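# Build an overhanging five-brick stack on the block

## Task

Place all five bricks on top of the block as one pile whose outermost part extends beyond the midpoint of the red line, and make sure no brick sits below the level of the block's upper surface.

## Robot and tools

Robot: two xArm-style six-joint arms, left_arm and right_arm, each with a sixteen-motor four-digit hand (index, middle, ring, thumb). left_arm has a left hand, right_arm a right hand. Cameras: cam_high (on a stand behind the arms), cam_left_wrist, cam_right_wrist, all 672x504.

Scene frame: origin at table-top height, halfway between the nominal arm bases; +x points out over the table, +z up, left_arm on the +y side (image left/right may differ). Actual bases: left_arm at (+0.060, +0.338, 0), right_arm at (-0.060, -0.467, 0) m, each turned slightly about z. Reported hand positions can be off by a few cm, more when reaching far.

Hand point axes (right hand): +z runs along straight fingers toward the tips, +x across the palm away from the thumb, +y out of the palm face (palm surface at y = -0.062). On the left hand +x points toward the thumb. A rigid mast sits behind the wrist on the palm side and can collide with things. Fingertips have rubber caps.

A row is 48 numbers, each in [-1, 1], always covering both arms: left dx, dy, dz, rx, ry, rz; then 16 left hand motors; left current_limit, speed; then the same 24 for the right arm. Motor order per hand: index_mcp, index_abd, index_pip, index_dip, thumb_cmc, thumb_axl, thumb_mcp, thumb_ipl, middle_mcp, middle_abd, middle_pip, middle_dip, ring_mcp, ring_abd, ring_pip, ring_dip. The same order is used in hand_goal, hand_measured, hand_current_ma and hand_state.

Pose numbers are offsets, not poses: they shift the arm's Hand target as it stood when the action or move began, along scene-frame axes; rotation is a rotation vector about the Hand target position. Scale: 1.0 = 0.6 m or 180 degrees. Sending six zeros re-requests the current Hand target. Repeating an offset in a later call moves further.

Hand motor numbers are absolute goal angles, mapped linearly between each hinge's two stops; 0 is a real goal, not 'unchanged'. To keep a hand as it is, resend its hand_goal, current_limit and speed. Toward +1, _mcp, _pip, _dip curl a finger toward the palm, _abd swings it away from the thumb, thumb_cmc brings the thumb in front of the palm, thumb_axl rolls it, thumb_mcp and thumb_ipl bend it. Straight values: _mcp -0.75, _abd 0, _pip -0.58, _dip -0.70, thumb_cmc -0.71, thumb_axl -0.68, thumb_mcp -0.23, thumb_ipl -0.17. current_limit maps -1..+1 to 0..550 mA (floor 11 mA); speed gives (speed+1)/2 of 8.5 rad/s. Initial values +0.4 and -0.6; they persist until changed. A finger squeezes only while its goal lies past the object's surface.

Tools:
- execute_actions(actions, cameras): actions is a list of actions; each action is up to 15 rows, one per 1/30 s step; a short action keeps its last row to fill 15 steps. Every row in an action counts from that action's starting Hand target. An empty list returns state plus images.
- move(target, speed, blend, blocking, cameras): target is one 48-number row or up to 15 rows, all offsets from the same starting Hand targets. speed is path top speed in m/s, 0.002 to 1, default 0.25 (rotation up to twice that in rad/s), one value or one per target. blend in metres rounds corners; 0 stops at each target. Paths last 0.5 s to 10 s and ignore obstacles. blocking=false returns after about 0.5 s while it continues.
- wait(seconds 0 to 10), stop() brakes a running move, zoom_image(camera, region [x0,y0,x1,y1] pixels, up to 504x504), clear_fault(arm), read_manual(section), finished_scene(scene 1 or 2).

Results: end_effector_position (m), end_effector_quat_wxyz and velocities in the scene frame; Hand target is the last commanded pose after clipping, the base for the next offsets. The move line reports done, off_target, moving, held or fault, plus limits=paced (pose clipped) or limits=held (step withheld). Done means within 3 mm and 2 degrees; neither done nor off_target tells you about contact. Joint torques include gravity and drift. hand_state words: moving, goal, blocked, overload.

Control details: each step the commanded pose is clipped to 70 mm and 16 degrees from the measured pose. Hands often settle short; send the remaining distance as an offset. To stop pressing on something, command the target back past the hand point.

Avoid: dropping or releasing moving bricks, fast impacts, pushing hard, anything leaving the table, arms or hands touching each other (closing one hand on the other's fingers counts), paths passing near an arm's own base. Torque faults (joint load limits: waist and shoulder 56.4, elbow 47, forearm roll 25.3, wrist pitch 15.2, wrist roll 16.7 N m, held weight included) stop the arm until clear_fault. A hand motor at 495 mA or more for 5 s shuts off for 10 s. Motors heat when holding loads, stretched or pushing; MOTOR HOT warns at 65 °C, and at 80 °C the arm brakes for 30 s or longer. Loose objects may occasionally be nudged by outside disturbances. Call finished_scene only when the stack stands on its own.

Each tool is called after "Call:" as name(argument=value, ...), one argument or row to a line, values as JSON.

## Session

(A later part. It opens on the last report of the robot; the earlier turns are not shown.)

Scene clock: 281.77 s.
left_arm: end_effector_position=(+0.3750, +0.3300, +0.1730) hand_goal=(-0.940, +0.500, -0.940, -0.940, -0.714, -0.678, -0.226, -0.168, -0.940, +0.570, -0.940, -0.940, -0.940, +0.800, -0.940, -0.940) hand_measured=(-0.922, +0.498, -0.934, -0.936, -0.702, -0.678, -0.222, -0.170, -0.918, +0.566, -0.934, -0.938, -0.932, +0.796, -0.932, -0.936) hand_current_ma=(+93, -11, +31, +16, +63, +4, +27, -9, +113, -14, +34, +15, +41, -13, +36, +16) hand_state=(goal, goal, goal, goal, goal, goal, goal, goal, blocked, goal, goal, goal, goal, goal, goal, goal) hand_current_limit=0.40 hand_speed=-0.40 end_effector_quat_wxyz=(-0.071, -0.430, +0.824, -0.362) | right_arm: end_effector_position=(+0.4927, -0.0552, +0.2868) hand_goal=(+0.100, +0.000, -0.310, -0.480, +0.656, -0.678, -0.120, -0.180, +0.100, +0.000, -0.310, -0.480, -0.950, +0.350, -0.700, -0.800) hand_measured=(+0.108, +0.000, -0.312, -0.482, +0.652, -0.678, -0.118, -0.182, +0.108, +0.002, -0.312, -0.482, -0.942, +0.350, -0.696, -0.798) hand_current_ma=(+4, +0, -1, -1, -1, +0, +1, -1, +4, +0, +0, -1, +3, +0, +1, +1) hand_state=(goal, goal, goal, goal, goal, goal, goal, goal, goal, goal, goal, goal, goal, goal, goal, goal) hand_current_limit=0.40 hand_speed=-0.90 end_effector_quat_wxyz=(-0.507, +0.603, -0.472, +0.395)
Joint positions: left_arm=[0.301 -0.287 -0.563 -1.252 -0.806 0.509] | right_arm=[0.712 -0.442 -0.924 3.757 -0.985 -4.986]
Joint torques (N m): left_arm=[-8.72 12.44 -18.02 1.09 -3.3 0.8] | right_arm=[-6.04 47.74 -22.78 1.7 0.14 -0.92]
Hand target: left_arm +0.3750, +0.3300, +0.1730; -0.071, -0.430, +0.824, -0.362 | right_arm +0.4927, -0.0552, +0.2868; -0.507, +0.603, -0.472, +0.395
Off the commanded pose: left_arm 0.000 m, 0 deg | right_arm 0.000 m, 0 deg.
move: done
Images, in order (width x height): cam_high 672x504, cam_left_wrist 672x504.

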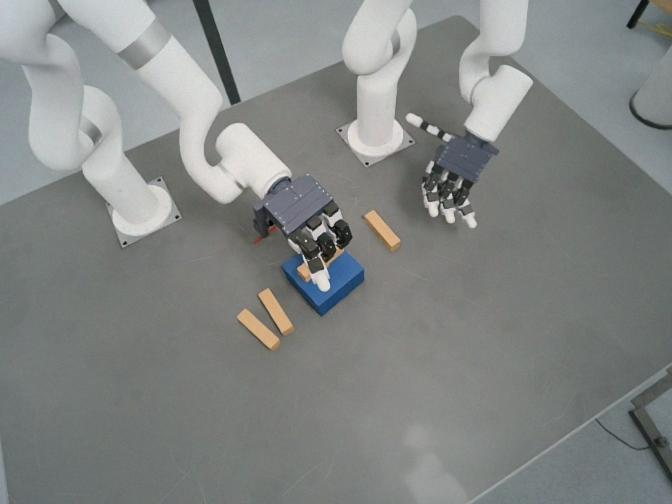

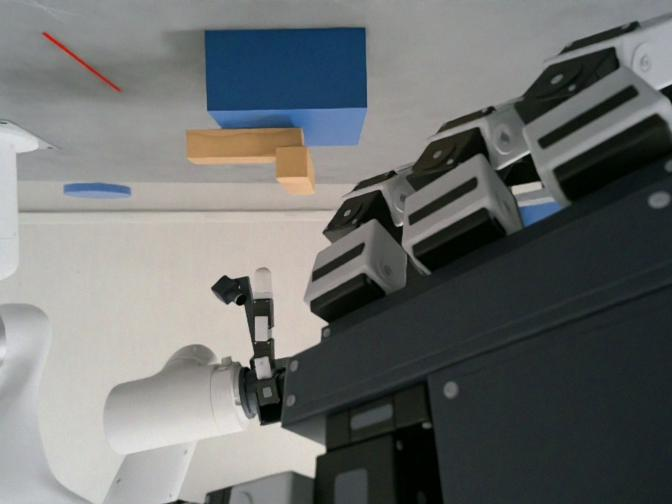

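Call:
move(
  target=[0,0,0,0,0,0,-0.94,0.5,-0.94,-0.94,-0.714,-0.678,-0.226,-0.168,-0.94,0.57,-0.94,-0.94,-0.94,0.8,-0.94,-0.94,0.4,-0.4,-0.0712,-0.5413,-0.0613,0,0,0.4506,0.18,0,-0.3,-0.48,0.657,-0.678,-0.08,-0.168,0.18,0,-0.3,-0.48,-0.95,0.35,-0.7,-0.8,0.4,-0.8],
  speed=0.25,
  cameras=["cam_left_wrist","cam_high"],
)

Call:
zoom_image(
  camera="cam_high",
  region=[270, 210, 370, 310],
)

Call:
zoom_image(
  camera="cam_left_wrist",
  region=[160, 60, 340, 220],
)

Scene clock: 289.90 s.
left_arm: end_effector_position=(+0.3750, +0.3300, +0.1730) hand_goal=(-0.940, +0.500, -0.940, -0.940, -0.714, -0.678, -0.226, -0.168, -0.940, +0.570, -0.940, -0.940, -0.940, +0.800, -0.940, -0.940) hand_measured=(-0.922, +0.498, -0.934, -0.936, -0.702, -0.678, -0.222, -0.170, -0.918, +0.566, -0.934, -0.938, -0.932, +0.796, -0.932, -0.936) hand_current_ma=(+93, -11, +31, +16, +63, +4, +27, -9, +113, -14, +34, +15, +41, -13, +36, +16) hand_state=(goal, goal, goal, goal, goal, goal, goal, goal, blocked, goal, goal, goal, goal, goal, goal, goal) hand_current_limit=0.40 hand_speed=-0.40 end_effector_quat_wxyz=(-0.071, -0.430, +0.824, -0.362) | right_arm: end_effector_position=(+0.4500, -0.3799, +0.2501) hand_goal=(+0.180, +0.000, -0.300, -0.480, +0.656, -0.678, -0.080, -0.168, +0.180, +0.000, -0.300, -0.480, -0.950, +0.350, -0.700, -0.800) hand_measured=(+0.180, +0.000, -0.302, -0.482, +0.652, -0.678, -0.082, -0.170, +0.180, +0.002, -0.302, -0.482, -0.942, +0.350, -0.696, -0.798) hand_current_ma=(+0, +0, -1, -1, -1, +0, -1, -1, +0, +0, +0, -1, +3, +0, +1, +1) hand_state=(goal, goal, goal, goal, goal, goal, goal, goal, goal, goal, goal, goal, goal, goal, goal, goal) hand_current_limit=0.40 hand_speed=-0.80 end_effector_quat_wxyz=(-0.642, +0.765, +0.034, -0.029)
Joint positions: left_arm=[0.301 -0.287 -0.563 -1.252 -0.806 0.509] | right_arm=[-0.243 -0.631 -1.117 1.234 -1.548 -4.247]
Joint torques (N m): left_arm=[-8.41 12.45 -17.68 0.98 -3.17 0.77] | right_arm=[-13.09 35.65 -22.73 -2.68 -2.02 1.07]
Hand target: left_arm +0.3750, +0.3300, +0.1730; -0.071, -0.430, +0.824, -0.362 | right_arm +0.4500, -0.3800, +0.2501; -0.642, +0.765, +0.034, -0.029
Off the commanded pose: left_arm 0.000 m, 0 deg | right_arm 0.000 m, 0 deg.
move: done
Images, in order (width x height): cam_high 672x504, cam_left_wrist 672x504.

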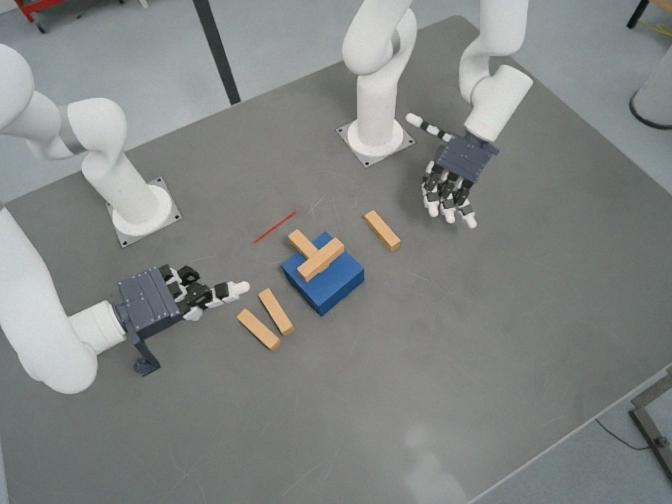

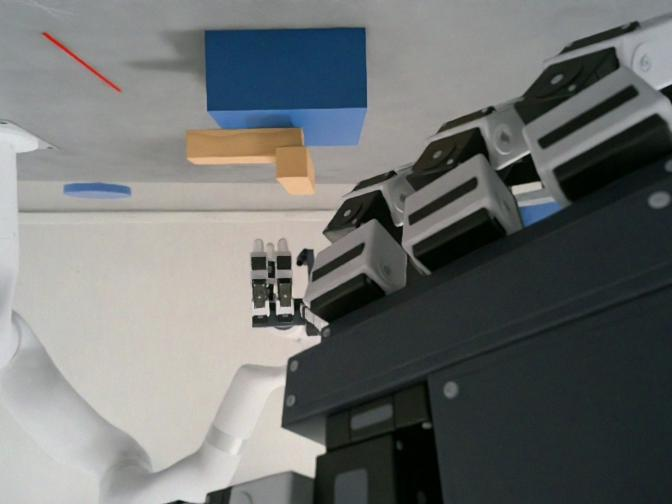

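Scaled by 5.040.

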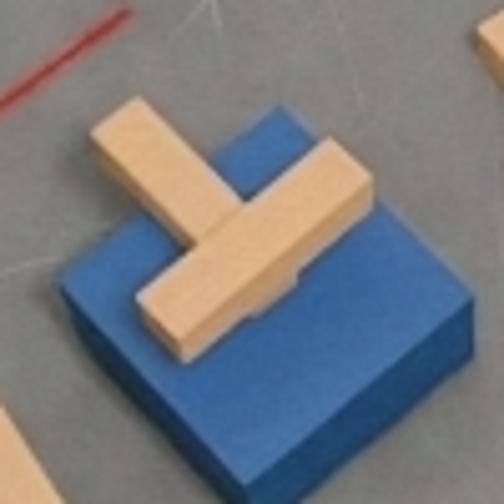

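Scaled by 2.800.

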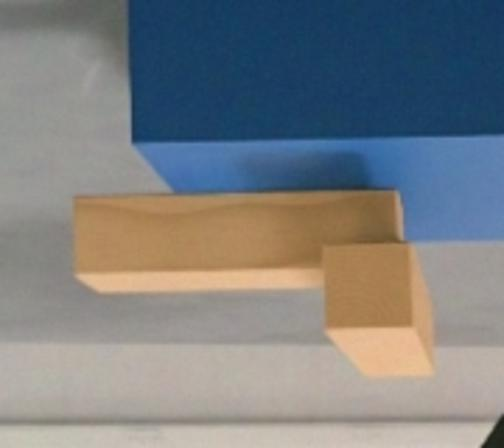

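Call:
move(
  target=[
    [0,0,0,0,0,0,-0.94,0.5,-0.94,-0.94,-0.714,-0.678,-0.226,-0.168,-0.94,0.57,-0.94,-0.94,-0.94,0.8,-0.94,-0.94,0.4,-0.4,0.04,0.322,-0.16,0,0,0,0.18,0,-0.3,-0.48,0.657,-0.678,-0.08,-0.168,0.18,0,-0.3,-0.48,-0.95,0.35,-0.7,-0.8,0.4,-0.8],
    [0,0,0,0,0,0,-0.94,0.5,-0.94,-0.94,-0.714,-0.678,-0.226,-0.168,-0.94,0.57,-0.94,-0.94,-0.94,0.8,-0.94,-0.94,0.4,-0.4,0.04,0.322,-0.25,0,0,0,0.18,0,-0.3,-0.48,0.657,-0.678,-0.08,-0.168,0.18,0,-0.3,-0.48,-0.95,0.35,-0.7,-0.8,0.4,-0.8],
  ],
  speed=[0.2,0.1],
  blend=[0.01,0],
  cameras=["cam_left_wrist","cam_high"],
)

Call:
zoom_image(
  camera="cam_high",
  region=[220, 250, 330, 360],
)

Scene clock: 303.03 s.
left_arm: end_effector_position=(+0.3750, +0.3300, +0.1730) hand_goal=(-0.940, +0.500, -0.940, -0.940, -0.714, -0.678, -0.226, -0.168, -0.940, +0.570, -0.940, -0.940, -0.940, +0.800, -0.940, -0.940) hand_measured=(-0.922, +0.498, -0.934, -0.936, -0.702, -0.678, -0.222, -0.170, -0.918, +0.566, -0.934, -0.938, -0.932, +0.796, -0.932, -0.936) hand_current_ma=(+93, -11, +31, +16, +63, +4, +27, -9, +113, -14, +34, +15, +41, -13, +36, +16) hand_state=(goal, goal, goal, goal, goal, goal, goal, goal, blocked, goal, goal, goal, goal, goal, goal, goal) hand_current_limit=0.40 hand_speed=-0.40 end_effector_quat_wxyz=(-0.071, -0.430, +0.824, -0.362) | right_arm: end_effector_position=(+0.4740, -0.1868, +0.1001) hand_goal=(+0.180, +0.000, -0.300, -0.480, +0.656, -0.678, -0.080, -0.168, +0.180, +0.000, -0.300, -0.480, -0.950, +0.350, -0.700, -0.800) hand_measured=(+0.182, +0.000, -0.302, -0.482, +0.654, -0.678, -0.082, -0.170, +0.182, +0.002, -0.302, -0.482, -0.942, +0.350, -0.696, -0.798) hand_current_ma=(+0, +0, -1, -1, -1, +0, +0, -1, +0, +0, +0, +0, +3, +0, +1, +1) hand_state=(goal, goal, goal, goal, goal, goal, goal, goal, goal, goal, goal, goal, goal, goal, goal, goal) hand_current_limit=0.40 hand_speed=-0.80 end_effector_quat_wxyz=(-0.642, +0.765, +0.034, -0.029)
Joint positions: left_arm=[0.301 -0.287 -0.563 -1.252 -0.806 0.509] | right_arm=[0.098 -0.953 -1.234 1.571 -1.388 -4.425]
Joint torques (N m): left_arm=[-7.97 11.76 -18.01 0.9 -3.24 0.77] | right_arm=[15.26 41.99 -20.35 3.08 -0.6 -0.95]
Hand target: left_arm +0.3750, +0.3300, +0.1730; -0.071, -0.430, +0.824, -0.362 | right_arm +0.4740, -0.1868, +0.1001; -0.642, +0.765, +0.034, -0.029
Off the commanded pose: left_arm 0.000 m, 0 deg | right_arm 0.000 m, 0 deg.
move: done
Images, in order (width x height): cam_high 672x504, cam_left_wrist 672x504.

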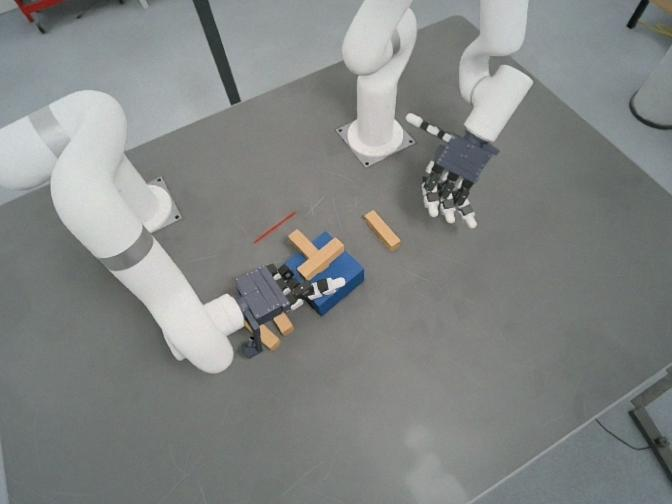

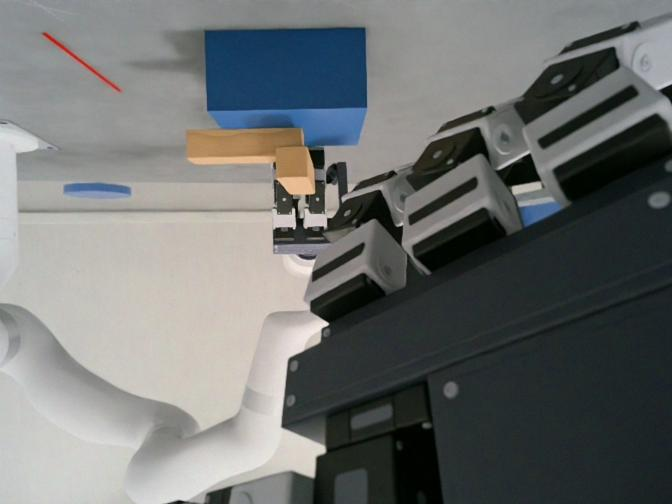

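Scaled by 4.582.

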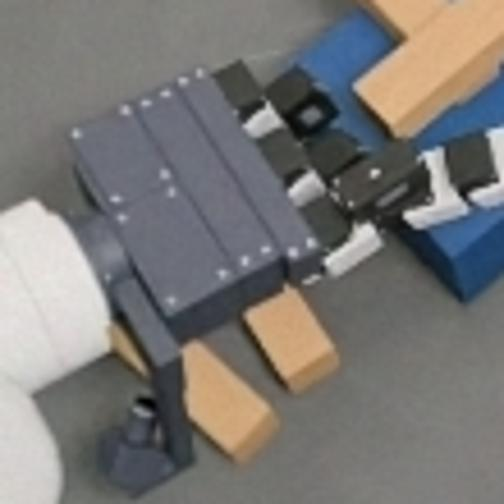

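Call:
move(
  target=[
    [0,0,0,0,0,0,-0.94,0.5,-0.94,-0.94,-0.714,-0.678,-0.226,-0.168,-0.94,0.57,-0.94,-0.94,-0.94,0.8,-0.94,-0.94,0.4,-0.4,0,0,0.06,0,0,0,0.17,0,-0.3,-0.48,0.657,-0.678,-0.15,-0.168,0.17,0,-0.3,-0.48,-0.95,0.35,-0.7,-0.8,0.4,-0.8],
    [0,0,0,0,0,0,-0.94,0.5,-0.94,-0.94,-0.714,-0.678,-0.226,-0.168,-0.94,0.57,-0.94,-0.94,-0.94,0.8,-0.94,-0.94,0.4,-0.4,0.0207,-0.1135,0.06,0,0,0.0822,0.17,0,-0.3,-0.48,0.657,-0.678,-0.15,-0.168,0.17,0,-0.3,-0.48,-0.95,0.35,-0.7,-0.8,0.4,-0.8],
    [0,0,0,0,0,0,-0.94,0.5,-0.94,-0.94,-0.714,-0.678,-0.226,-0.168,-0.94,0.57,-0.94,-0.94,-0.94,0.8,-0.94,-0.94,0.4,-0.4,0.0207,-0.1135,-0.02,0,0,0.0822,0.17,0,-0.3,-0.48,0.657,-0.678,-0.15,-0.168,0.17,0,-0.3,-0.48,-0.95,0.35,-0.7,-0.8,0.4,-0.8],
  ],
  speed=[0.12,0.15,0.1],
  blend=[0.01,0.01,0],
  cameras=["cam_high"],
)

Call:
zoom_image(
  camera="cam_high",
  region=[220, 250, 330, 360],
)

Scene clock: 316.37 s.
left_arm: end_effector_position=(+0.3750, +0.3300, +0.1730) hand_goal=(-0.940, +0.500, -0.940, -0.940, -0.714, -0.678, -0.226, -0.168, -0.940, +0.570, -0.940, -0.940, -0.940, +0.800, -0.940, -0.940) hand_measured=(-0.922, +0.498, -0.934, -0.936, -0.702, -0.678, -0.222, -0.170, -0.918, +0.566, -0.934, -0.938, -0.932, +0.796, -0.932, -0.936) hand_current_ma=(+93, -11, +31, +16, +63, +4, +27, -9, +113, -14, +34, +15, +41, -13, +36, +16) hand_state=(goal, goal, goal, goal, goal, goal, goal, goal, blocked, goal, goal, goal, goal, goal, goal, goal) hand_current_limit=0.40 hand_speed=-0.40 end_effector_quat_wxyz=(-0.071, -0.430, +0.824, -0.362) | right_arm: end_effector_position=(+0.4864, -0.2549, +0.0881) hand_goal=(+0.170, +0.000, -0.300, -0.480, +0.656, -0.678, -0.150, -0.168, +0.170, +0.000, -0.300, -0.480, -0.950, +0.350, -0.700, -0.800) hand_measured=(+0.176, +0.000, -0.302, -0.482, +0.654, -0.678, -0.148, -0.170, +0.176, +0.002, -0.302, -0.482, -0.942, +0.350, -0.696, -0.798) hand_current_ma=(+2, +0, -1, -1, -1, +0, +1, -1, +2, +0, +0, +0, +3, +0, +1, +1) hand_state=(goal, goal, goal, goal, goal, goal, goal, goal, goal, goal, goal, goal, goal, goal, goal, goal) hand_current_limit=0.40 hand_speed=-0.80 end_effector_quat_wxyz=(-0.633, +0.755, +0.132, -0.112)
Joint positions: left_arm=[0.301 -0.287 -0.563 -1.252 -0.806 0.509] | right_arm=[0.004 -1.068 -1.442 1.229 -1.515 -4.353]
Joint torques (N m): left_arm=[-8.14 11.82 -17.82 1.03 -3.24 0.8] | right_arm=[-7.92 45.38 -21 2.98 0.08 -0.97]
Hand target: left_arm +0.3750, +0.3300, +0.1730; -0.071, -0.430, +0.824, -0.362 | right_arm +0.4864, -0.2549, +0.0881; -0.633, +0.755, +0.132, -0.112
Off the commanded pose: left_arm 0.000 m, 0 deg | right_arm 0.000 m, 0 deg.
move: done
Images, in order (width x height): cam_high 672x504.

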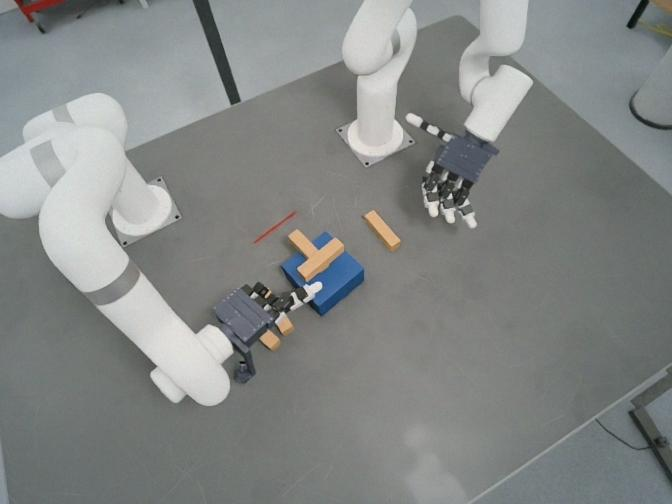

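Scaled by 4.582.

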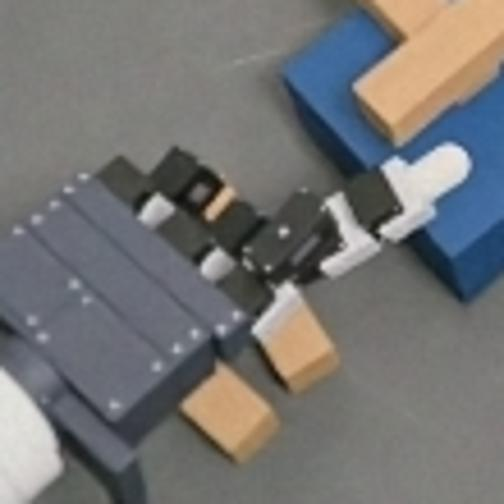

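Call:
move(
  target=[0,0,0,0,0,0,-0.94,0.5,-0.94,-0.94,-0.714,-0.678,-0.226,-0.168,-0.94,0.57,-0.94,-0.94,-0.94,0.8,-0.94,-0.94,0.4,-0.4,0,0,-0.0468,0,0,0,0.17,0,-0.3,-0.48,0.657,-0.678,-0.15,-0.168,0.17,0,-0.3,-0.48,-0.95,0.35,-0.7,-0.8,0.4,-0.8],
  speed=0.06,
  cameras=["cam_high"],
)

Call:
zoom_image(
  camera="cam_high",
  region=[220, 250, 330, 360],
)

Scene clock: 320.70 s.
left_arm: end_effector_position=(+0.3750, +0.3300, +0.1730) hand_goal=(-0.940, +0.500, -0.940, -0.940, -0.714, -0.678, -0.226, -0.168, -0.940, +0.570, -0.940, -0.940, -0.940, +0.800, -0.940, -0.940) hand_measured=(-0.922, +0.498, -0.934, -0.936, -0.702, -0.678, -0.222, -0.170, -0.918, +0.566, -0.934, -0.938, -0.932, +0.796, -0.932, -0.936) hand_current_ma=(+93, -11, +31, +16, +63, +4, +27, -9, +113, -14, +34, +15, +41, -13, +36, +16) hand_state=(goal, goal, goal, goal, goal, goal, goal, goal, blocked, goal, goal, goal, goal, goal, goal, goal) hand_current_limit=0.40 hand_speed=-0.40 end_effector_quat_wxyz=(-0.071, -0.430, +0.824, -0.362) | right_arm: end_effector_position=(+0.4864, -0.2548, +0.0601) hand_goal=(+0.170, +0.000, -0.300, -0.480, +0.656, -0.678, -0.150, -0.168, +0.170, +0.000, -0.300, -0.480, -0.950, +0.350, -0.700, -0.800) hand_measured=(+0.174, +0.000, -0.302, -0.482, +0.654, -0.678, -0.148, -0.170, +0.164, +0.004, -0.280, -0.482, -0.942, +0.350, -0.696, -0.798) hand_current_ma=(+1, +0, -1, +0, -1, +0, +1, -1, -2, +1, +16, +0, +3, +0, +1, +1) hand_state=(goal, goal, goal, goal, goal, goal, goal, goal, goal, goal, blocked, goal, goal, goal, goal, goal) hand_current_limit=0.40 hand_speed=-0.80 end_effector_quat_wxyz=(-0.633, +0.755, +0.132, -0.112)
Joint positions: left_arm=[0.301 -0.287 -0.563 -1.252 -0.806 0.509] | right_arm=[0.005 -1.125 -1.47 1.231 -1.506 -4.381]
Joint torques (N m): left_arm=[-8.75 11.39 -17.72 0.72 -3.27 0.83] | right_arm=[10.29 32.09 -16.27 1.55 3.13 -1.09]
Hand target: left_arm +0.3750, +0.3300, +0.1730; -0.071, -0.430, +0.824, -0.362 | right_arm +0.4864, -0.2549, +0.0600; -0.633, +0.755, +0.132, -0.112
Off the commanded pose: left_arm 0.000 m, 0 deg | right_arm 0.000 m, 0 deg.
move: done
Images, in order (width x height): cam_high 672x504.

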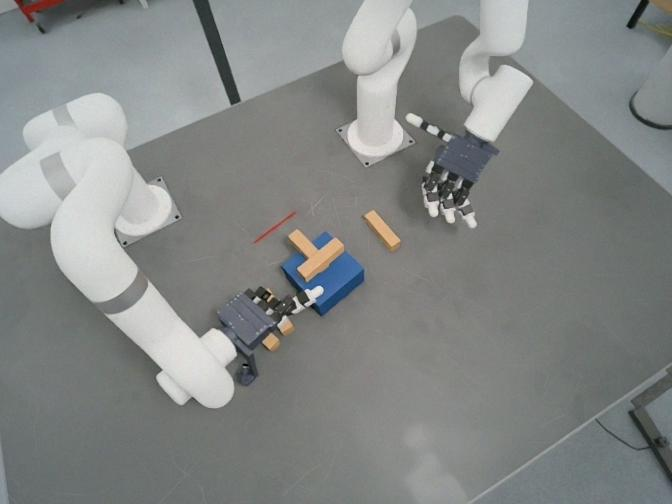

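Scaled by 4.582.

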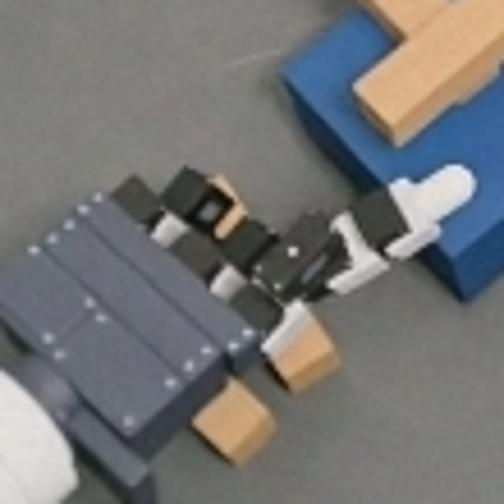

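Call:
move(
  target=[
    [0,0,0,0,0,0,-0.94,0.5,-0.94,-0.94,-0.714,-0.678,-0.226,-0.168,-0.94,0.57,-0.94,-0.94,-0.94,0.8,-0.94,-0.94,0.4,-0.4,0,0,0.05,0,0,0,0.185,0,-0.3,-0.48,0.657,-0.678,-0.15,-0.168,0.185,0,-0.3,-0.48,-0.95,0.35,-0.7,-0.8,0.4,-0.8],
    [0,0,0,0,0,0,-0.94,0.5,-0.94,-0.94,-0.714,-0.678,-0.226,-0.168,-0.94,0.57,-0.94,-0.94,-0.94,0.8,-0.94,-0.94,0.4,-0.4,0.002,-0.0065,0.05,0,0,0,0.185,0,-0.3,-0.48,0.657,-0.678,-0.15,-0.168,0.185,0,-0.3,-0.48,-0.95,0.35,-0.7,-0.8,0.4,-0.8],
  ],
  speed=0.05,
  cameras=["cam_high"],
)

Call:
zoom_image(
  camera="cam_high",
  region=[240, 270, 310, 340],
)

Scene clock: 324.67 s.
left_arm: end_effector_position=(+0.3750, +0.3300, +0.1730) hand_goal=(-0.940, +0.500, -0.940, -0.940, -0.714, -0.678, -0.226, -0.168, -0.940, +0.570, -0.940, -0.940, -0.940, +0.800, -0.940, -0.940) hand_measured=(-0.922, +0.498, -0.934, -0.936, -0.702, -0.678, -0.222, -0.170, -0.918, +0.566, -0.934, -0.938, -0.932, +0.796, -0.932, -0.936) hand_current_ma=(+93, -11, +31, +16, +63, +4, +27, -9, +113, -14, +34, +15, +41, -13, +36, +16) hand_state=(goal, goal, goal, goal, goal, goal, goal, goal, blocked, goal, goal, goal, goal, goal, goal, goal) hand_current_limit=0.40 hand_speed=-0.40 end_effector_quat_wxyz=(-0.071, -0.430, +0.824, -0.362) | right_arm: end_effector_position=(+0.4876, -0.2587, +0.0900) hand_goal=(+0.184, +0.000, -0.300, -0.480, +0.656, -0.678, -0.150, -0.168, +0.184, +0.000, -0.300, -0.480, -0.950, +0.350, -0.700, -0.800) hand_measured=(+0.184, +0.000, -0.302, -0.482, +0.654, -0.678, -0.148, -0.170, +0.184, +0.002, -0.298, -0.482, -0.942, +0.350, -0.696, -0.798) hand_current_ma=(+0, +0, -1, +0, -1, +0, +1, -1, +0, +0, +0, +0, +3, +0, +1, +1) hand_state=(goal, goal, goal, goal, goal, goal, goal, goal, goal, goal, goal, goal, goal, goal, goal, goal) hand_current_limit=0.40 hand_speed=-0.80 end_effector_quat_wxyz=(-0.633, +0.755, +0.132, -0.112)
Joint positions: left_arm=[0.301 -0.287 -0.563 -1.252 -0.806 0.509] | right_arm=[-0.002 -1.066 -1.444 1.223 -1.519 -4.35]
Joint torques (N m): left_arm=[-8.74 11.85 -18.35 0.93 -3.23 0.79] | right_arm=[-13.37 44.67 -20.89 -3.11 -2.03 1.05]
Hand target: left_arm +0.3750, +0.3300, +0.1730; -0.071, -0.430, +0.824, -0.362 | right_arm +0.4876, -0.2588, +0.0900; -0.633, +0.755, +0.132, -0.112
Off the commanded pose: left_arm 0.000 m, 0 deg | right_arm 0.000 m, 0 deg.
move: done
Images, in order (width x height): cam_high 672x504.

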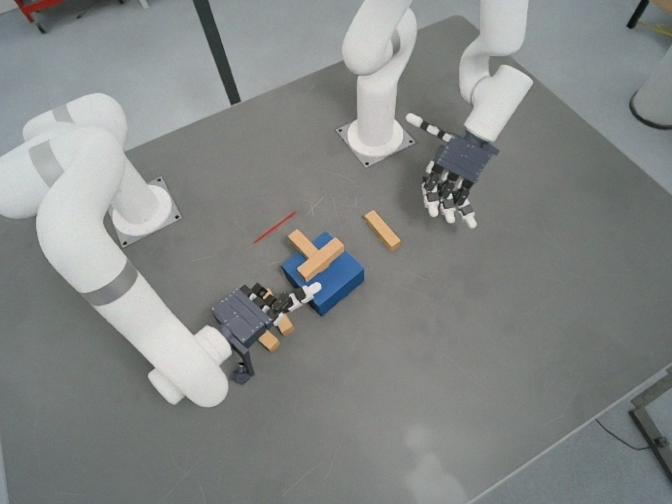

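Scaled by 7.200.

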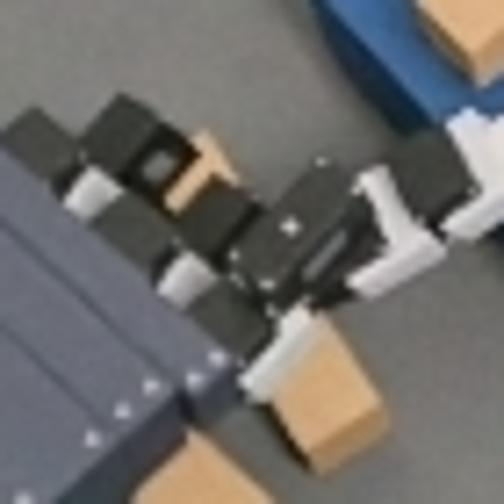

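Call:
move(
  target=[0,0,0,0,0,0,-0.94,0.5,-0.94,-0.94,-0.714,-0.678,-0.226,-0.168,-0.94,0.57,-0.94,-0.94,-0.94,0.8,-0.94,-0.94,0.4,-0.4,0,0,-0.03,0,0,0,0.185,0,-0.3,-0.48,0.657,-0.678,-0.15,-0.168,0.185,0,-0.3,-0.48,-0.95,0.35,-0.7,-0.8,0.3,-0.8],
  speed=0.05,
)

Call:
move(
  target=[0,0,0,0,0,0,-0.94,0.5,-0.94,-0.94,-0.714,-0.678,-0.226,-0.168,-0.94,0.57,-0.94,-0.94,-0.94,0.8,-0.94,-0.94,0.4,-0.4,0,0,-0.012,0,0,0,0.185,0,-0.3,-0.48,0.657,-0.678,-0.15,-0.168,0.185,0,-0.3,-0.48,-0.95,0.35,-0.7,-0.8,0.3,-0.8],
  speed=0.04,
  cameras=["cam_high"],
)

Call:
zoom_image(
  camera="cam_high",
  region=[240, 270, 310, 340],
)

Scene clock: 327.77 s.
left_arm: end_effector_position=(+0.3750, +0.3300, +0.1730) hand_goal=(-0.940, +0.500, -0.940, -0.940, -0.714, -0.678, -0.226, -0.168, -0.940, +0.570, -0.940, -0.940, -0.940, +0.800, -0.940, -0.940) hand_measured=(-0.922, +0.498, -0.934, -0.936, -0.702, -0.678, -0.222, -0.170, -0.918, +0.566, -0.934, -0.938, -0.932, +0.796, -0.932, -0.936) hand_current_ma=(+93, -11, +31, +16, +63, +4, +27, -9, +113, -14, +34, +15, +41, -13, +36, +16) hand_state=(goal, goal, goal, goal, goal, goal, goal, goal, blocked, goal, goal, goal, goal, goal, goal, goal) hand_current_limit=0.40 hand_speed=-0.40 end_effector_quat_wxyz=(-0.071, -0.430, +0.824, -0.362) | right_arm: end_effector_position=(+0.4876, -0.2588, +0.0720) hand_goal=(+0.184, +0.000, -0.300, -0.480, +0.656, -0.678, -0.150, -0.168, +0.184, +0.000, -0.300, -0.480, -0.950, +0.350, -0.700, -0.800) hand_measured=(+0.184, +0.000, -0.298, -0.478, +0.654, -0.678, -0.148, -0.170, +0.184, +0.002, -0.298, -0.478, -0.942, +0.350, -0.696, -0.798) hand_current_ma=(+0, +0, +1, +0, -1, +0, +1, +0, +0, +0, +0, +0, +3, +0, +1, +1) hand_state=(goal, goal, goal, goal, goal, goal, goal, goal, goal, goal, goal, goal, goal, goal, goal, goal) hand_current_limit=0.30 hand_speed=-0.80 end_effector_quat_wxyz=(-0.633, +0.755, +0.132, -0.112)
Joint positions: left_arm=[0.301 -0.287 -0.563 -1.252 -0.806 0.509] | right_arm=[-0.002 -1.102 -1.461 1.224 -1.512 -4.368]
Joint torques (N m): left_arm=[-8.78 11.89 -18.2 1.01 -3.24 0.89] | right_arm=[-8.51 45.36 -20.69 3.06 0.16 -0.94]
Hand target: left_arm +0.3750, +0.3300, +0.1730; -0.071, -0.430, +0.824, -0.362 | right_arm +0.4876, -0.2588, +0.0720; -0.633, +0.755, +0.132, -0.112
Off the commanded pose: left_arm 0.000 m, 0 deg | right_arm 0.000 m, 0 deg.
move: done

Scene clock: 328.47 s.
left_arm: end_effector_position=(+0.3750, +0.3300, +0.1730) hand_goal=(-0.940, +0.500, -0.940, -0.940, -0.714, -0.678, -0.226, -0.168, -0.940, +0.570, -0.940, -0.940, -0.940, +0.800, -0.940, -0.940) hand_measured=(-0.922, +0.498, -0.934, -0.936, -0.702, -0.678, -0.222, -0.170, -0.918, +0.566, -0.934, -0.938, -0.932, +0.796, -0.932, -0.936) hand_current_ma=(+93, -11, +31, +16, +63, +4, +27, -9, +113, -14, +34, +15, +41, -13, +36, +16) hand_state=(goal, goal, goal, goal, goal, goal, goal, goal, blocked, goal, goal, goal, goal, goal, goal, goal) hand_current_limit=0.40 hand_speed=-0.40 end_effector_quat_wxyz=(-0.071, -0.430, +0.824, -0.362) | right_arm: end_effector_position=(+0.4876, -0.2588, +0.0648) hand_goal=(+0.184, +0.000, -0.300, -0.480, +0.656, -0.678, -0.150, -0.168, +0.184, +0.000, -0.300, -0.480, -0.950, +0.350, -0.700, -0.800) hand_measured=(+0.184, +0.000, -0.298, -0.478, +0.654, -0.678, -0.148, -0.170, +0.184, +0.002, -0.298, -0.478, -0.942, +0.350, -0.696, -0.798) hand_current_ma=(+0, +0, +1, +0, -1, +0, +1, +0, +0, +0, +0, +0, +3, +0, +1, +1) hand_state=(goal, goal, goal, goal, goal, goal, goal, goal, goal, goal, goal, goal, goal, goal, goal, goal) hand_current_limit=0.30 hand_speed=-0.80 end_effector_quat_wxyz=(-0.633, +0.755, +0.132, -0.112)
Joint positions: left_arm=[0.301 -0.287 -0.563 -1.252 -0.806 0.509] | right_arm=[-0.002 -1.117 -1.469 1.224 -1.51 -4.375]
Joint torques (N m): left_arm=[-7.78 11.97 -17.62 0.87 -3.25 0.78] | right_arm=[-3.71 46.35 -20.53 2.85 0.1 -0.97]
Hand target: left_arm +0.3750, +0.3300, +0.1730; -0.071, -0.430, +0.824, -0.362 | right_arm +0.4876, -0.2588, +0.0648; -0.633, +0.755, +0.132, -0.112
Off the commanded pose: left_arm 0.000 m, 0 deg | right_arm 0.000 m, 0 deg.
move: done
Images, in order (width x height): cam_high 672x504.

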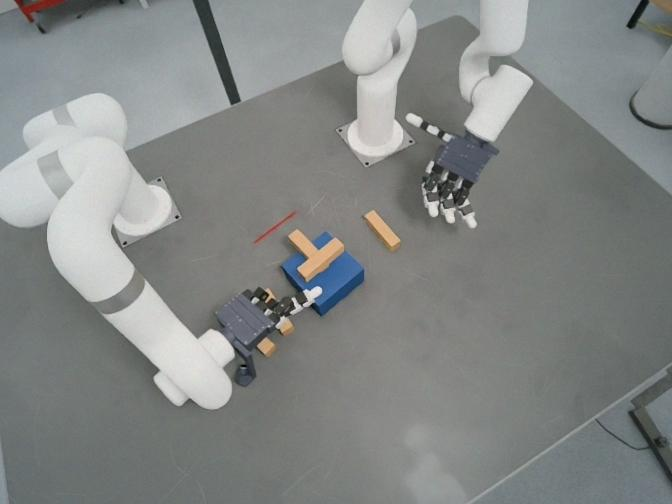

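Scaled by 7.200.

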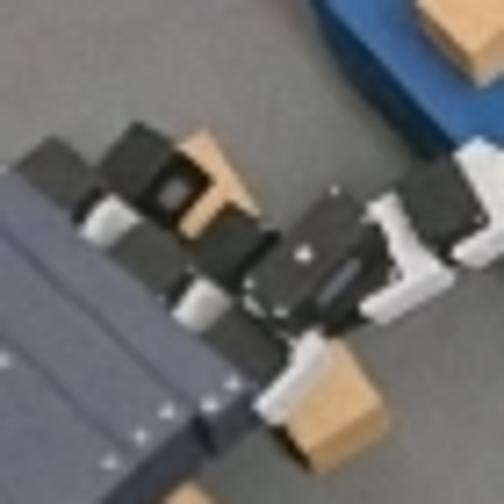

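Call:
move(
  target=[
    [0,0,0,0,0,0,-0.94,0.5,-0.94,-0.94,-0.714,-0.678,-0.226,-0.168,-0.94,0.57,-0.94,-0.94,-0.94,0.8,-0.94,-0.94,0.4,-0.4,0,0,-0.008,0,0,0,0.185,0,-0.3,-0.48,0.657,-0.678,-0.1,-0.168,0.185,0,-0.3,-0.48,-0.95,0.35,-0.7,-0.8,0.3,-0.9],
    [0,0,0,0,0,0,-0.94,0.5,-0.94,-0.94,-0.714,-0.678,-0.226,-0.168,-0.94,0.57,-0.94,-0.94,-0.94,0.8,-0.94,-0.94,0.4,-0.4,0,0,-0.008,0,0,0,0.27,0,-0.3,-0.48,0.657,-0.678,0.067,-0.168,0.27,0,-0.3,-0.48,-0.95,0.35,-0.7,-0.8,0.2,-0.9],
  ],
  speed=0.04,
  cameras=["cam_high","cam_left_wrist"],
)

Call:
zoom_image(
  camera="cam_high",
  region=[240, 270, 310, 360],
)

Scene clock: 333.03 s.
left_arm: end_effector_position=(+0.3750, +0.3300, +0.1730) hand_goal=(-0.940, +0.500, -0.940, -0.940, -0.714, -0.678, -0.226, -0.168, -0.940, +0.570, -0.940, -0.940, -0.940, +0.800, -0.940, -0.940) hand_measured=(-0.922, +0.498, -0.934, -0.936, -0.702, -0.678, -0.222, -0.170, -0.918, +0.566, -0.934, -0.938, -0.932, +0.796, -0.932, -0.936) hand_current_ma=(+93, -11, +31, +16, +63, +4, +27, -9, +113, -14, +34, +15, +41, -13, +36, +16) hand_state=(goal, goal, goal, goal, goal, goal, goal, goal, blocked, goal, goal, goal, goal, goal, goal, goal) hand_current_limit=0.40 hand_speed=-0.40 end_effector_quat_wxyz=(-0.071, -0.430, +0.824, -0.362) | right_arm: end_effector_position=(+0.4876, -0.2588, +0.0600) hand_goal=(+0.270, +0.000, -0.300, -0.480, +0.656, -0.678, +0.066, -0.168, +0.270, +0.000, -0.300, -0.480, -0.950, +0.350, -0.700, -0.800) hand_measured=(+0.242, +0.000, -0.308, -0.480, +0.654, -0.678, -0.050, -0.188, +0.246, +0.002, -0.306, -0.480, -0.942, +0.350, -0.696, -0.798) hand_current_ma=(-29, +0, -3, +0, +0, +0, -330, -25, -23, +0, -2, +0, +3, +0, +1, +1) hand_state=(blocked, goal, goal, goal, goal, goal, blocked, goal, blocked, goal, goal, goal, goal, goal, goal, goal) hand_current_limit=0.20 hand_speed=-0.90 end_effector_quat_wxyz=(-0.633, +0.755, +0.132, -0.112)
Joint positions: left_arm=[0.301 -0.287 -0.563 -1.252 -0.806 0.509] | right_arm=[-0.002 -1.127 -1.474 1.225 -1.508 -4.379]
Joint torques (N m): left_arm=[-7.8 13.03 -17.93 0.64 -3.24 0.79] | right_arm=[12.04 47.18 -19.66 2.71 -0.04 -0.88]
Hand target: left_arm +0.3750, +0.3300, +0.1730; -0.071, -0.430, +0.824, -0.362 | right_arm +0.4876, -0.2588, +0.0600; -0.633, +0.755, +0.132, -0.112
Off the commanded pose: left_arm 0.000 m, 0 deg | right_arm 0.000 m, 0 deg.
move: done
Images, in order (width x height): cam_high 672x504, cam_left_wrist 672x504.

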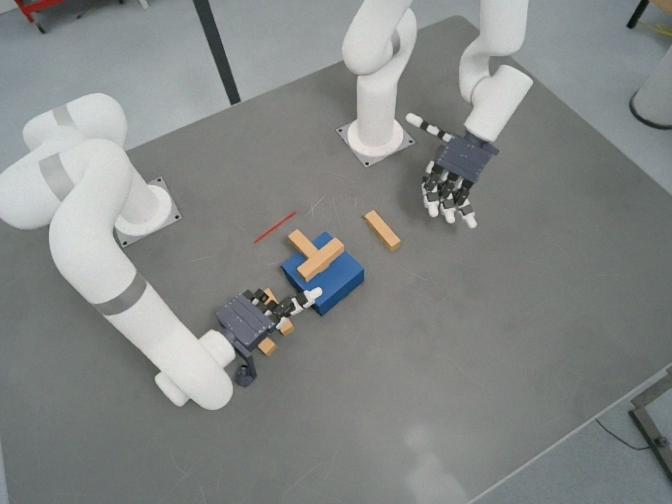

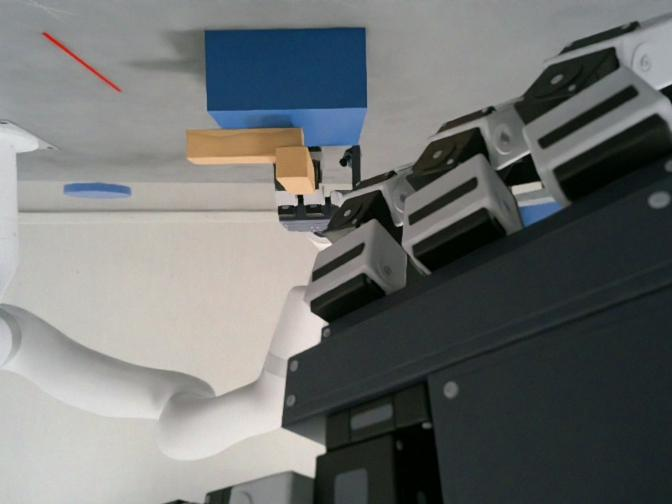

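Scaled by 5.600.

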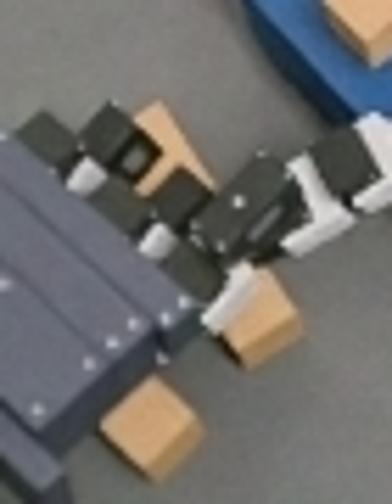

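Call:
move(
  target=[0,0,0,0,0,0,-0.94,0.5,-0.94,-0.94,-0.714,-0.678,-0.226,-0.168,-0.94,0.57,-0.94,-0.94,-0.94,0.8,-0.94,-0.94,0.4,-0.4,0,0,0.25,0,0,0,0.27,0,-0.3,-0.48,0.657,-0.678,0.067,-0.168,0.27,0,-0.3,-0.48,-0.95,0.35,-0.7,-0.8,0.2,-0.9],
  speed=0.08,
  cameras=["cam_high","cam_left_wrist"],
)

Call:
zoom_image(
  camera="cam_high",
  region=[220, 250, 330, 360],
)

Scene clock: 337.80 s.
left_arm: end_effector_position=(+0.3750, +0.3300, +0.1730) hand_goal=(-0.940, +0.500, -0.940, -0.940, -0.714, -0.678, -0.226, -0.168, -0.940, +0.570, -0.940, -0.940, -0.940, +0.800, -0.940, -0.940) hand_measured=(-0.922, +0.498, -0.934, -0.936, -0.702, -0.678, -0.222, -0.170, -0.918, +0.566, -0.934, -0.938, -0.932, +0.796, -0.932, -0.936) hand_current_ma=(+93, -11, +31, +16, +63, +4, +27, -9, +113, -14, +34, +15, +41, -13, +36, +16) hand_state=(goal, goal, goal, goal, goal, goal, goal, goal, blocked, goal, goal, goal, goal, goal, goal, goal) hand_current_limit=0.40 hand_speed=-0.40 end_effector_quat_wxyz=(-0.071, -0.430, +0.824, -0.362) | right_arm: end_effector_position=(+0.4876, -0.2588, +0.2099) hand_goal=(+0.270, +0.000, -0.300, -0.480, +0.656, -0.678, +0.066, -0.168, +0.270, +0.000, -0.300, -0.480, -0.950, +0.350, -0.700, -0.800) hand_measured=(+0.238, +0.000, -0.324, -0.490, +0.654, -0.678, -0.030, -0.188, +0.240, +0.002, -0.318, -0.488, -0.942, +0.350, -0.696, -0.798) hand_current_ma=(-36, +0, -21, -5, +0, +0, -315, -25, -32, +0, -14, -4, +3, +0, +1, +1) hand_state=(blocked, goal, blocked, goal, goal, goal, blocked, blocked, blocked, goal, goal, goal, goal, goal, goal, goal) hand_current_limit=0.20 hand_speed=-0.90 end_effector_quat_wxyz=(-0.633, +0.755, +0.132, -0.112)
Joint positions: left_arm=[0.301 -0.287 -0.563 -1.252 -0.806 0.509] | right_arm=[-0.002 -0.847 -1.381 1.219 -1.572 -4.204]
Joint torques (N m): left_arm=[-7.94 11.83 -17.66 0.65 -3.26 0.8] | right_arm=[7.32 60.35 -12.33 -2.17 -2.05 1.17]
Hand target: left_arm +0.3750, +0.3300, +0.1730; -0.071, -0.430, +0.824, -0.362 | right_arm +0.4876, -0.2588, +0.2100; -0.633, +0.755, +0.132, -0.112
Off the commanded pose: left_arm 0.000 m, 0 deg | right_arm 0.000 m, 0 deg.
move: done
Images, in order (width x height): cam_high 672x504, cam_left_wrist 672x504.

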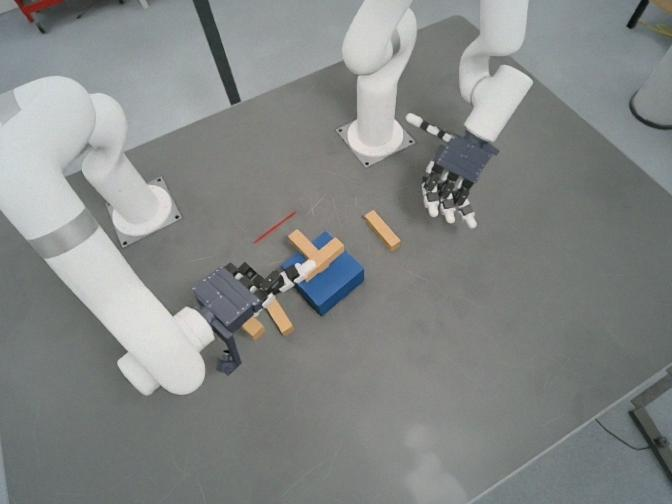

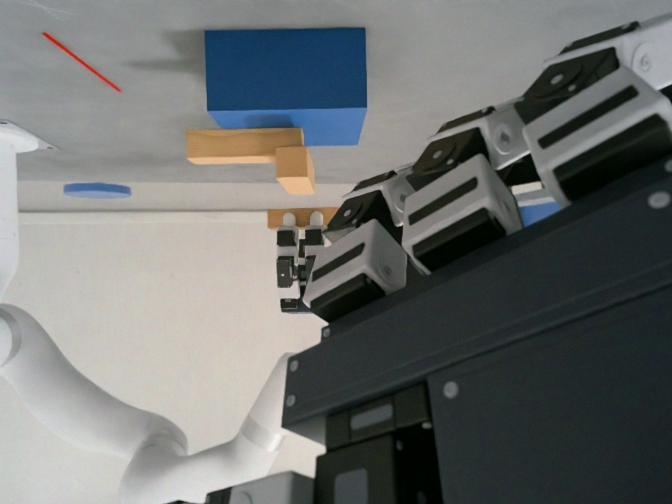

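Scaled by 4.582.

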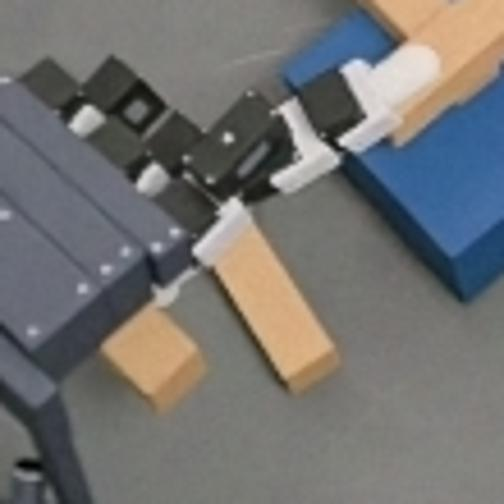

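Call:
move(
  target=[0,0,0,0,0,0,-0.94,0.5,-0.94,-0.94,-0.714,-0.678,-0.226,-0.168,-0.94,0.57,-0.94,-0.94,-0.94,0.8,-0.94,-0.94,0.4,-0.4,-0.2737,0.3538,0.0167,0,0,-0.0383,0.27,0,-0.3,-0.48,0.657,-0.678,0.067,-0.168,0.27,0,-0.3,-0.48,-0.95,0.35,-0.7,-0.8,0.2,-0.9],
  speed=0.12,
  cameras=["cam_high","cam_left_wrist"],
)

Call:
zoom_image(
  camera="cam_left_wrist",
  region=[120, 60, 340, 280],
)

Call:
zoom_image(
  camera="cam_high",
  region=[240, 200, 350, 310],
)

Scene clock: 342.53 s.
left_arm: end_effector_position=(+0.3750, +0.3300, +0.1730) hand_goal=(-0.940, +0.500, -0.940, -0.940, -0.714, -0.678, -0.226, -0.168, -0.940, +0.570, -0.940, -0.940, -0.940, +0.800, -0.940, -0.940) hand_measured=(-0.922, +0.498, -0.934, -0.936, -0.702, -0.678, -0.222, -0.170, -0.918, +0.566, -0.934, -0.938, -0.932, +0.796, -0.932, -0.936) hand_current_ma=(+93, -11, +31, +16, +63, +4, +27, -9, +113, -14, +34, +15, +41, -13, +36, +16) hand_state=(goal, goal, goal, goal, goal, goal, goal, goal, blocked, goal, goal, goal, goal, goal, goal, goal) hand_current_limit=0.40 hand_speed=-0.40 end_effector_quat_wxyz=(-0.071, -0.430, +0.824, -0.362) | right_arm: end_effector_position=(+0.3234, -0.0465, +0.2200) hand_goal=(+0.270, +0.000, -0.300, -0.480, +0.656, -0.678, +0.066, -0.168, +0.270, +0.000, -0.300, -0.480, -0.950, +0.350, -0.700, -0.800) hand_measured=(+0.238, +0.000, -0.324, -0.490, +0.654, -0.678, -0.028, -0.188, +0.240, +0.002, -0.320, -0.488, -0.942, +0.350, -0.696, -0.798) hand_current_ma=(-38, +0, -21, -5, +0, +0, -305, -26, -34, +0, -14, -4, +3, +0, +1, +1) hand_state=(blocked, goal, blocked, goal, goal, goal, blocked, blocked, blocked, goal, goal, goal, goal, goal, goal, goal) hand_current_limit=0.20 hand_speed=-0.90 end_effector_quat_wxyz=(-0.638, +0.761, +0.086, -0.074)
Joint positions: left_arm=[0.301 -0.287 -0.563 -1.252 -0.806 0.509] | right_arm=[0.427 -0.588 -0.945 1.737 -1.322 -4.352]
Joint torques (N m): left_arm=[-7.74 11.39 -17.81 0.85 -3.29 0.77] | right_arm=[14.08 50.86 -10.99 3.41 0.09 -0.96]
Hand target: left_arm +0.3750, +0.3300, +0.1730; -0.071, -0.430, +0.824, -0.362 | right_arm +0.3234, -0.0465, +0.2200; -0.638, +0.761, +0.086, -0.074
Off the commanded pose: left_arm 0.000 m, 0 deg | right_arm 0.000 m, 0 deg.
move: done
Images, in order (width x height): cam_high 672x504, cam_left_wrist 672x504.

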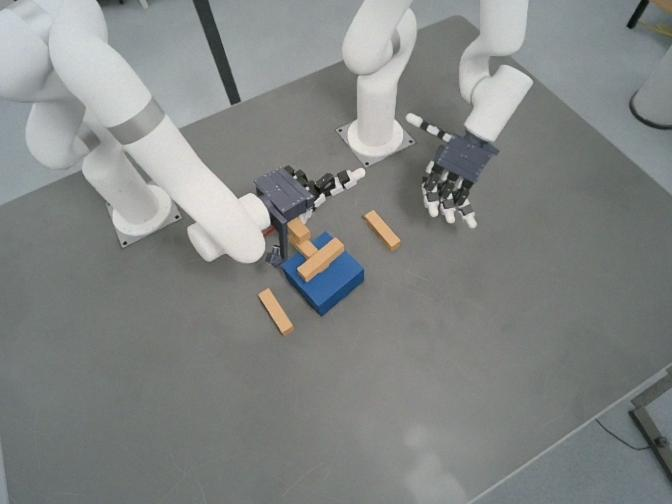

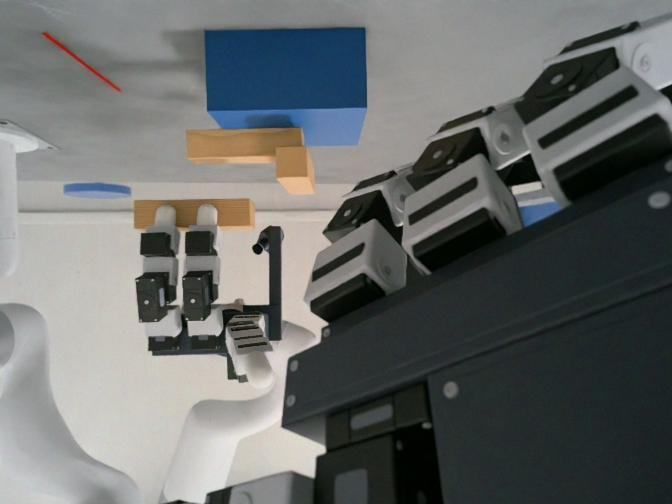

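Scaled by 2.291.

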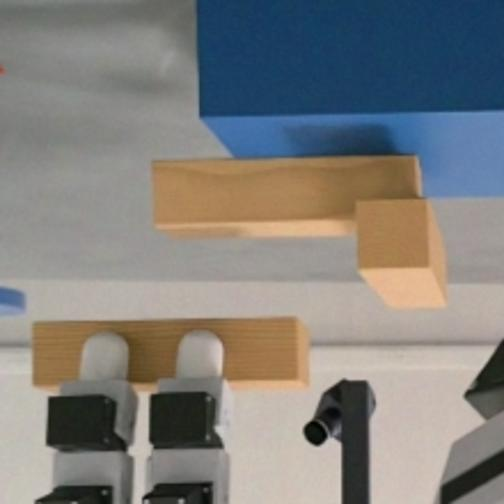

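Scaled by 4.582.

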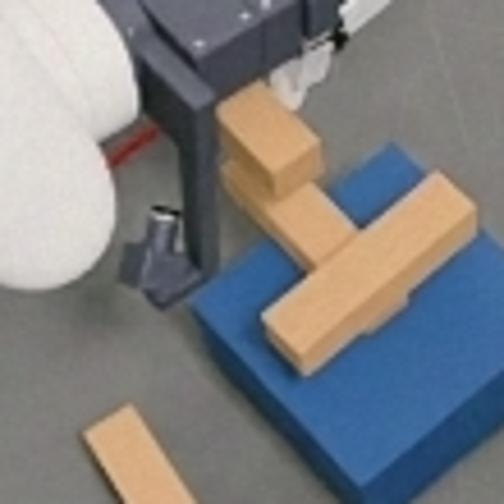

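Call:
move(
  target=[0,0,0,0,0,0,-0.94,0.5,-0.94,-0.94,-0.714,-0.678,-0.226,-0.168,-0.94,0.57,-0.94,-0.94,-0.94,0.8,-0.94,-0.94,0.4,-0.4,0,0,-0.0667,0,0,0,0.27,0,-0.3,-0.48,0.657,-0.678,0.067,-0.168,0.27,0,-0.3,-0.48,-0.95,0.35,-0.7,-0.8,0.2,-0.9],
  speed=0.06,
  cameras=["all"],
)

Scene clock: 355.07 s.
left_arm: end_effector_position=(+0.3750, +0.3300, +0.1730) hand_goal=(-0.940, +0.500, -0.940, -0.940, -0.714, -0.678, -0.226, -0.168, -0.940, +0.570, -0.940, -0.940, -0.940, +0.800, -0.940, -0.940) hand_measured=(-0.922, +0.498, -0.934, -0.936, -0.702, -0.678, -0.222, -0.170, -0.918, +0.566, -0.934, -0.938, -0.932, +0.796, -0.932, -0.936) hand_current_ma=(+93, -11, +31, +16, +63, +4, +27, -9, +113, -14, +34, +15, +41, -13, +36, +16) hand_state=(goal, goal, goal, goal, goal, goal, goal, goal, blocked, goal, goal, goal, goal, goal, goal, goal) hand_current_limit=0.40 hand_speed=-0.40 end_effector_quat_wxyz=(-0.071, -0.430, +0.824, -0.362) | right_arm: end_effector_position=(+0.3234, -0.0465, +0.1800) hand_goal=(+0.270, +0.000, -0.300, -0.480, +0.656, -0.678, +0.066, -0.168, +0.270, +0.000, -0.300, -0.480, -0.950, +0.350, -0.700, -0.800) hand_measured=(+0.238, +0.000, -0.324, -0.490, +0.654, -0.678, -0.028, -0.188, +0.240, +0.002, -0.320, -0.488, -0.942, +0.350, -0.696, -0.798) hand_current_ma=(-38, +0, -21, -5, +0, +0, -305, -26, -34, +0, -14, -4, +3, +0, +1, +1) hand_state=(blocked, goal, blocked, goal, goal, goal, blocked, blocked, blocked, goal, goal, goal, goal, goal, goal, goal) hand_current_limit=0.20 hand_speed=-0.90 end_effector_quat_wxyz=(-0.638, +0.761, +0.086, -0.074)
Joint positions: left_arm=[0.301 -0.287 -0.563 -1.252 -0.806 0.509] | right_arm=[0.427 -0.672 -0.955 1.756 -1.335 -4.428]
Joint torques (N m): left_arm=[-7.67 12.48 -17.63 0.49 -3.23 0.71] | right_arm=[10.79 35.85 -20.56 2.8 -2.24 -0.93]
Hand target: left_arm +0.3750, +0.3300, +0.1730; -0.071, -0.430, +0.824, -0.362 | right_arm +0.3234, -0.0465, +0.1800; -0.638, +0.761, +0.086, -0.074
Off the commanded pose: left_arm 0.000 m, 0 deg | right_arm 0.000 m, 0 deg.
move: done

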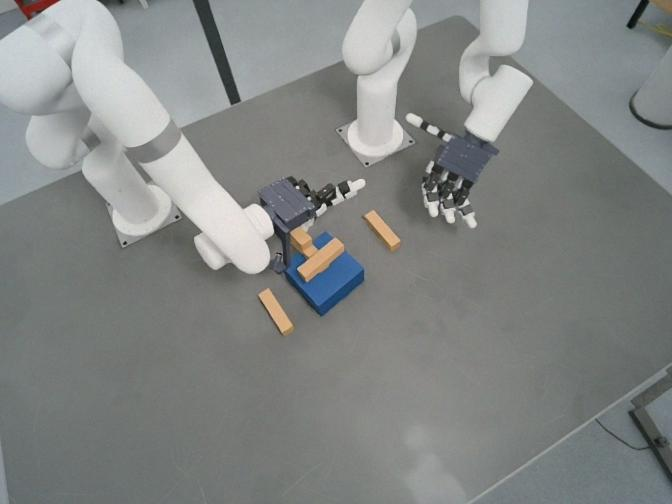

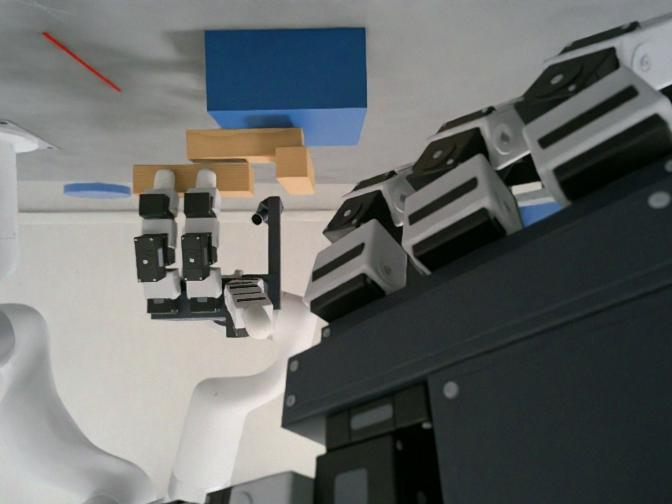

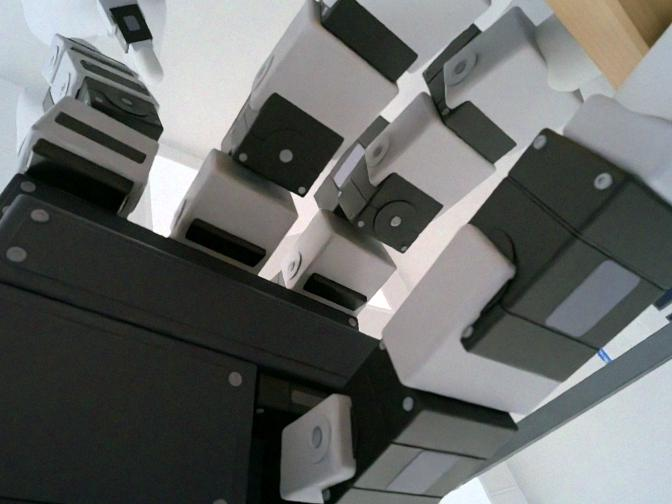

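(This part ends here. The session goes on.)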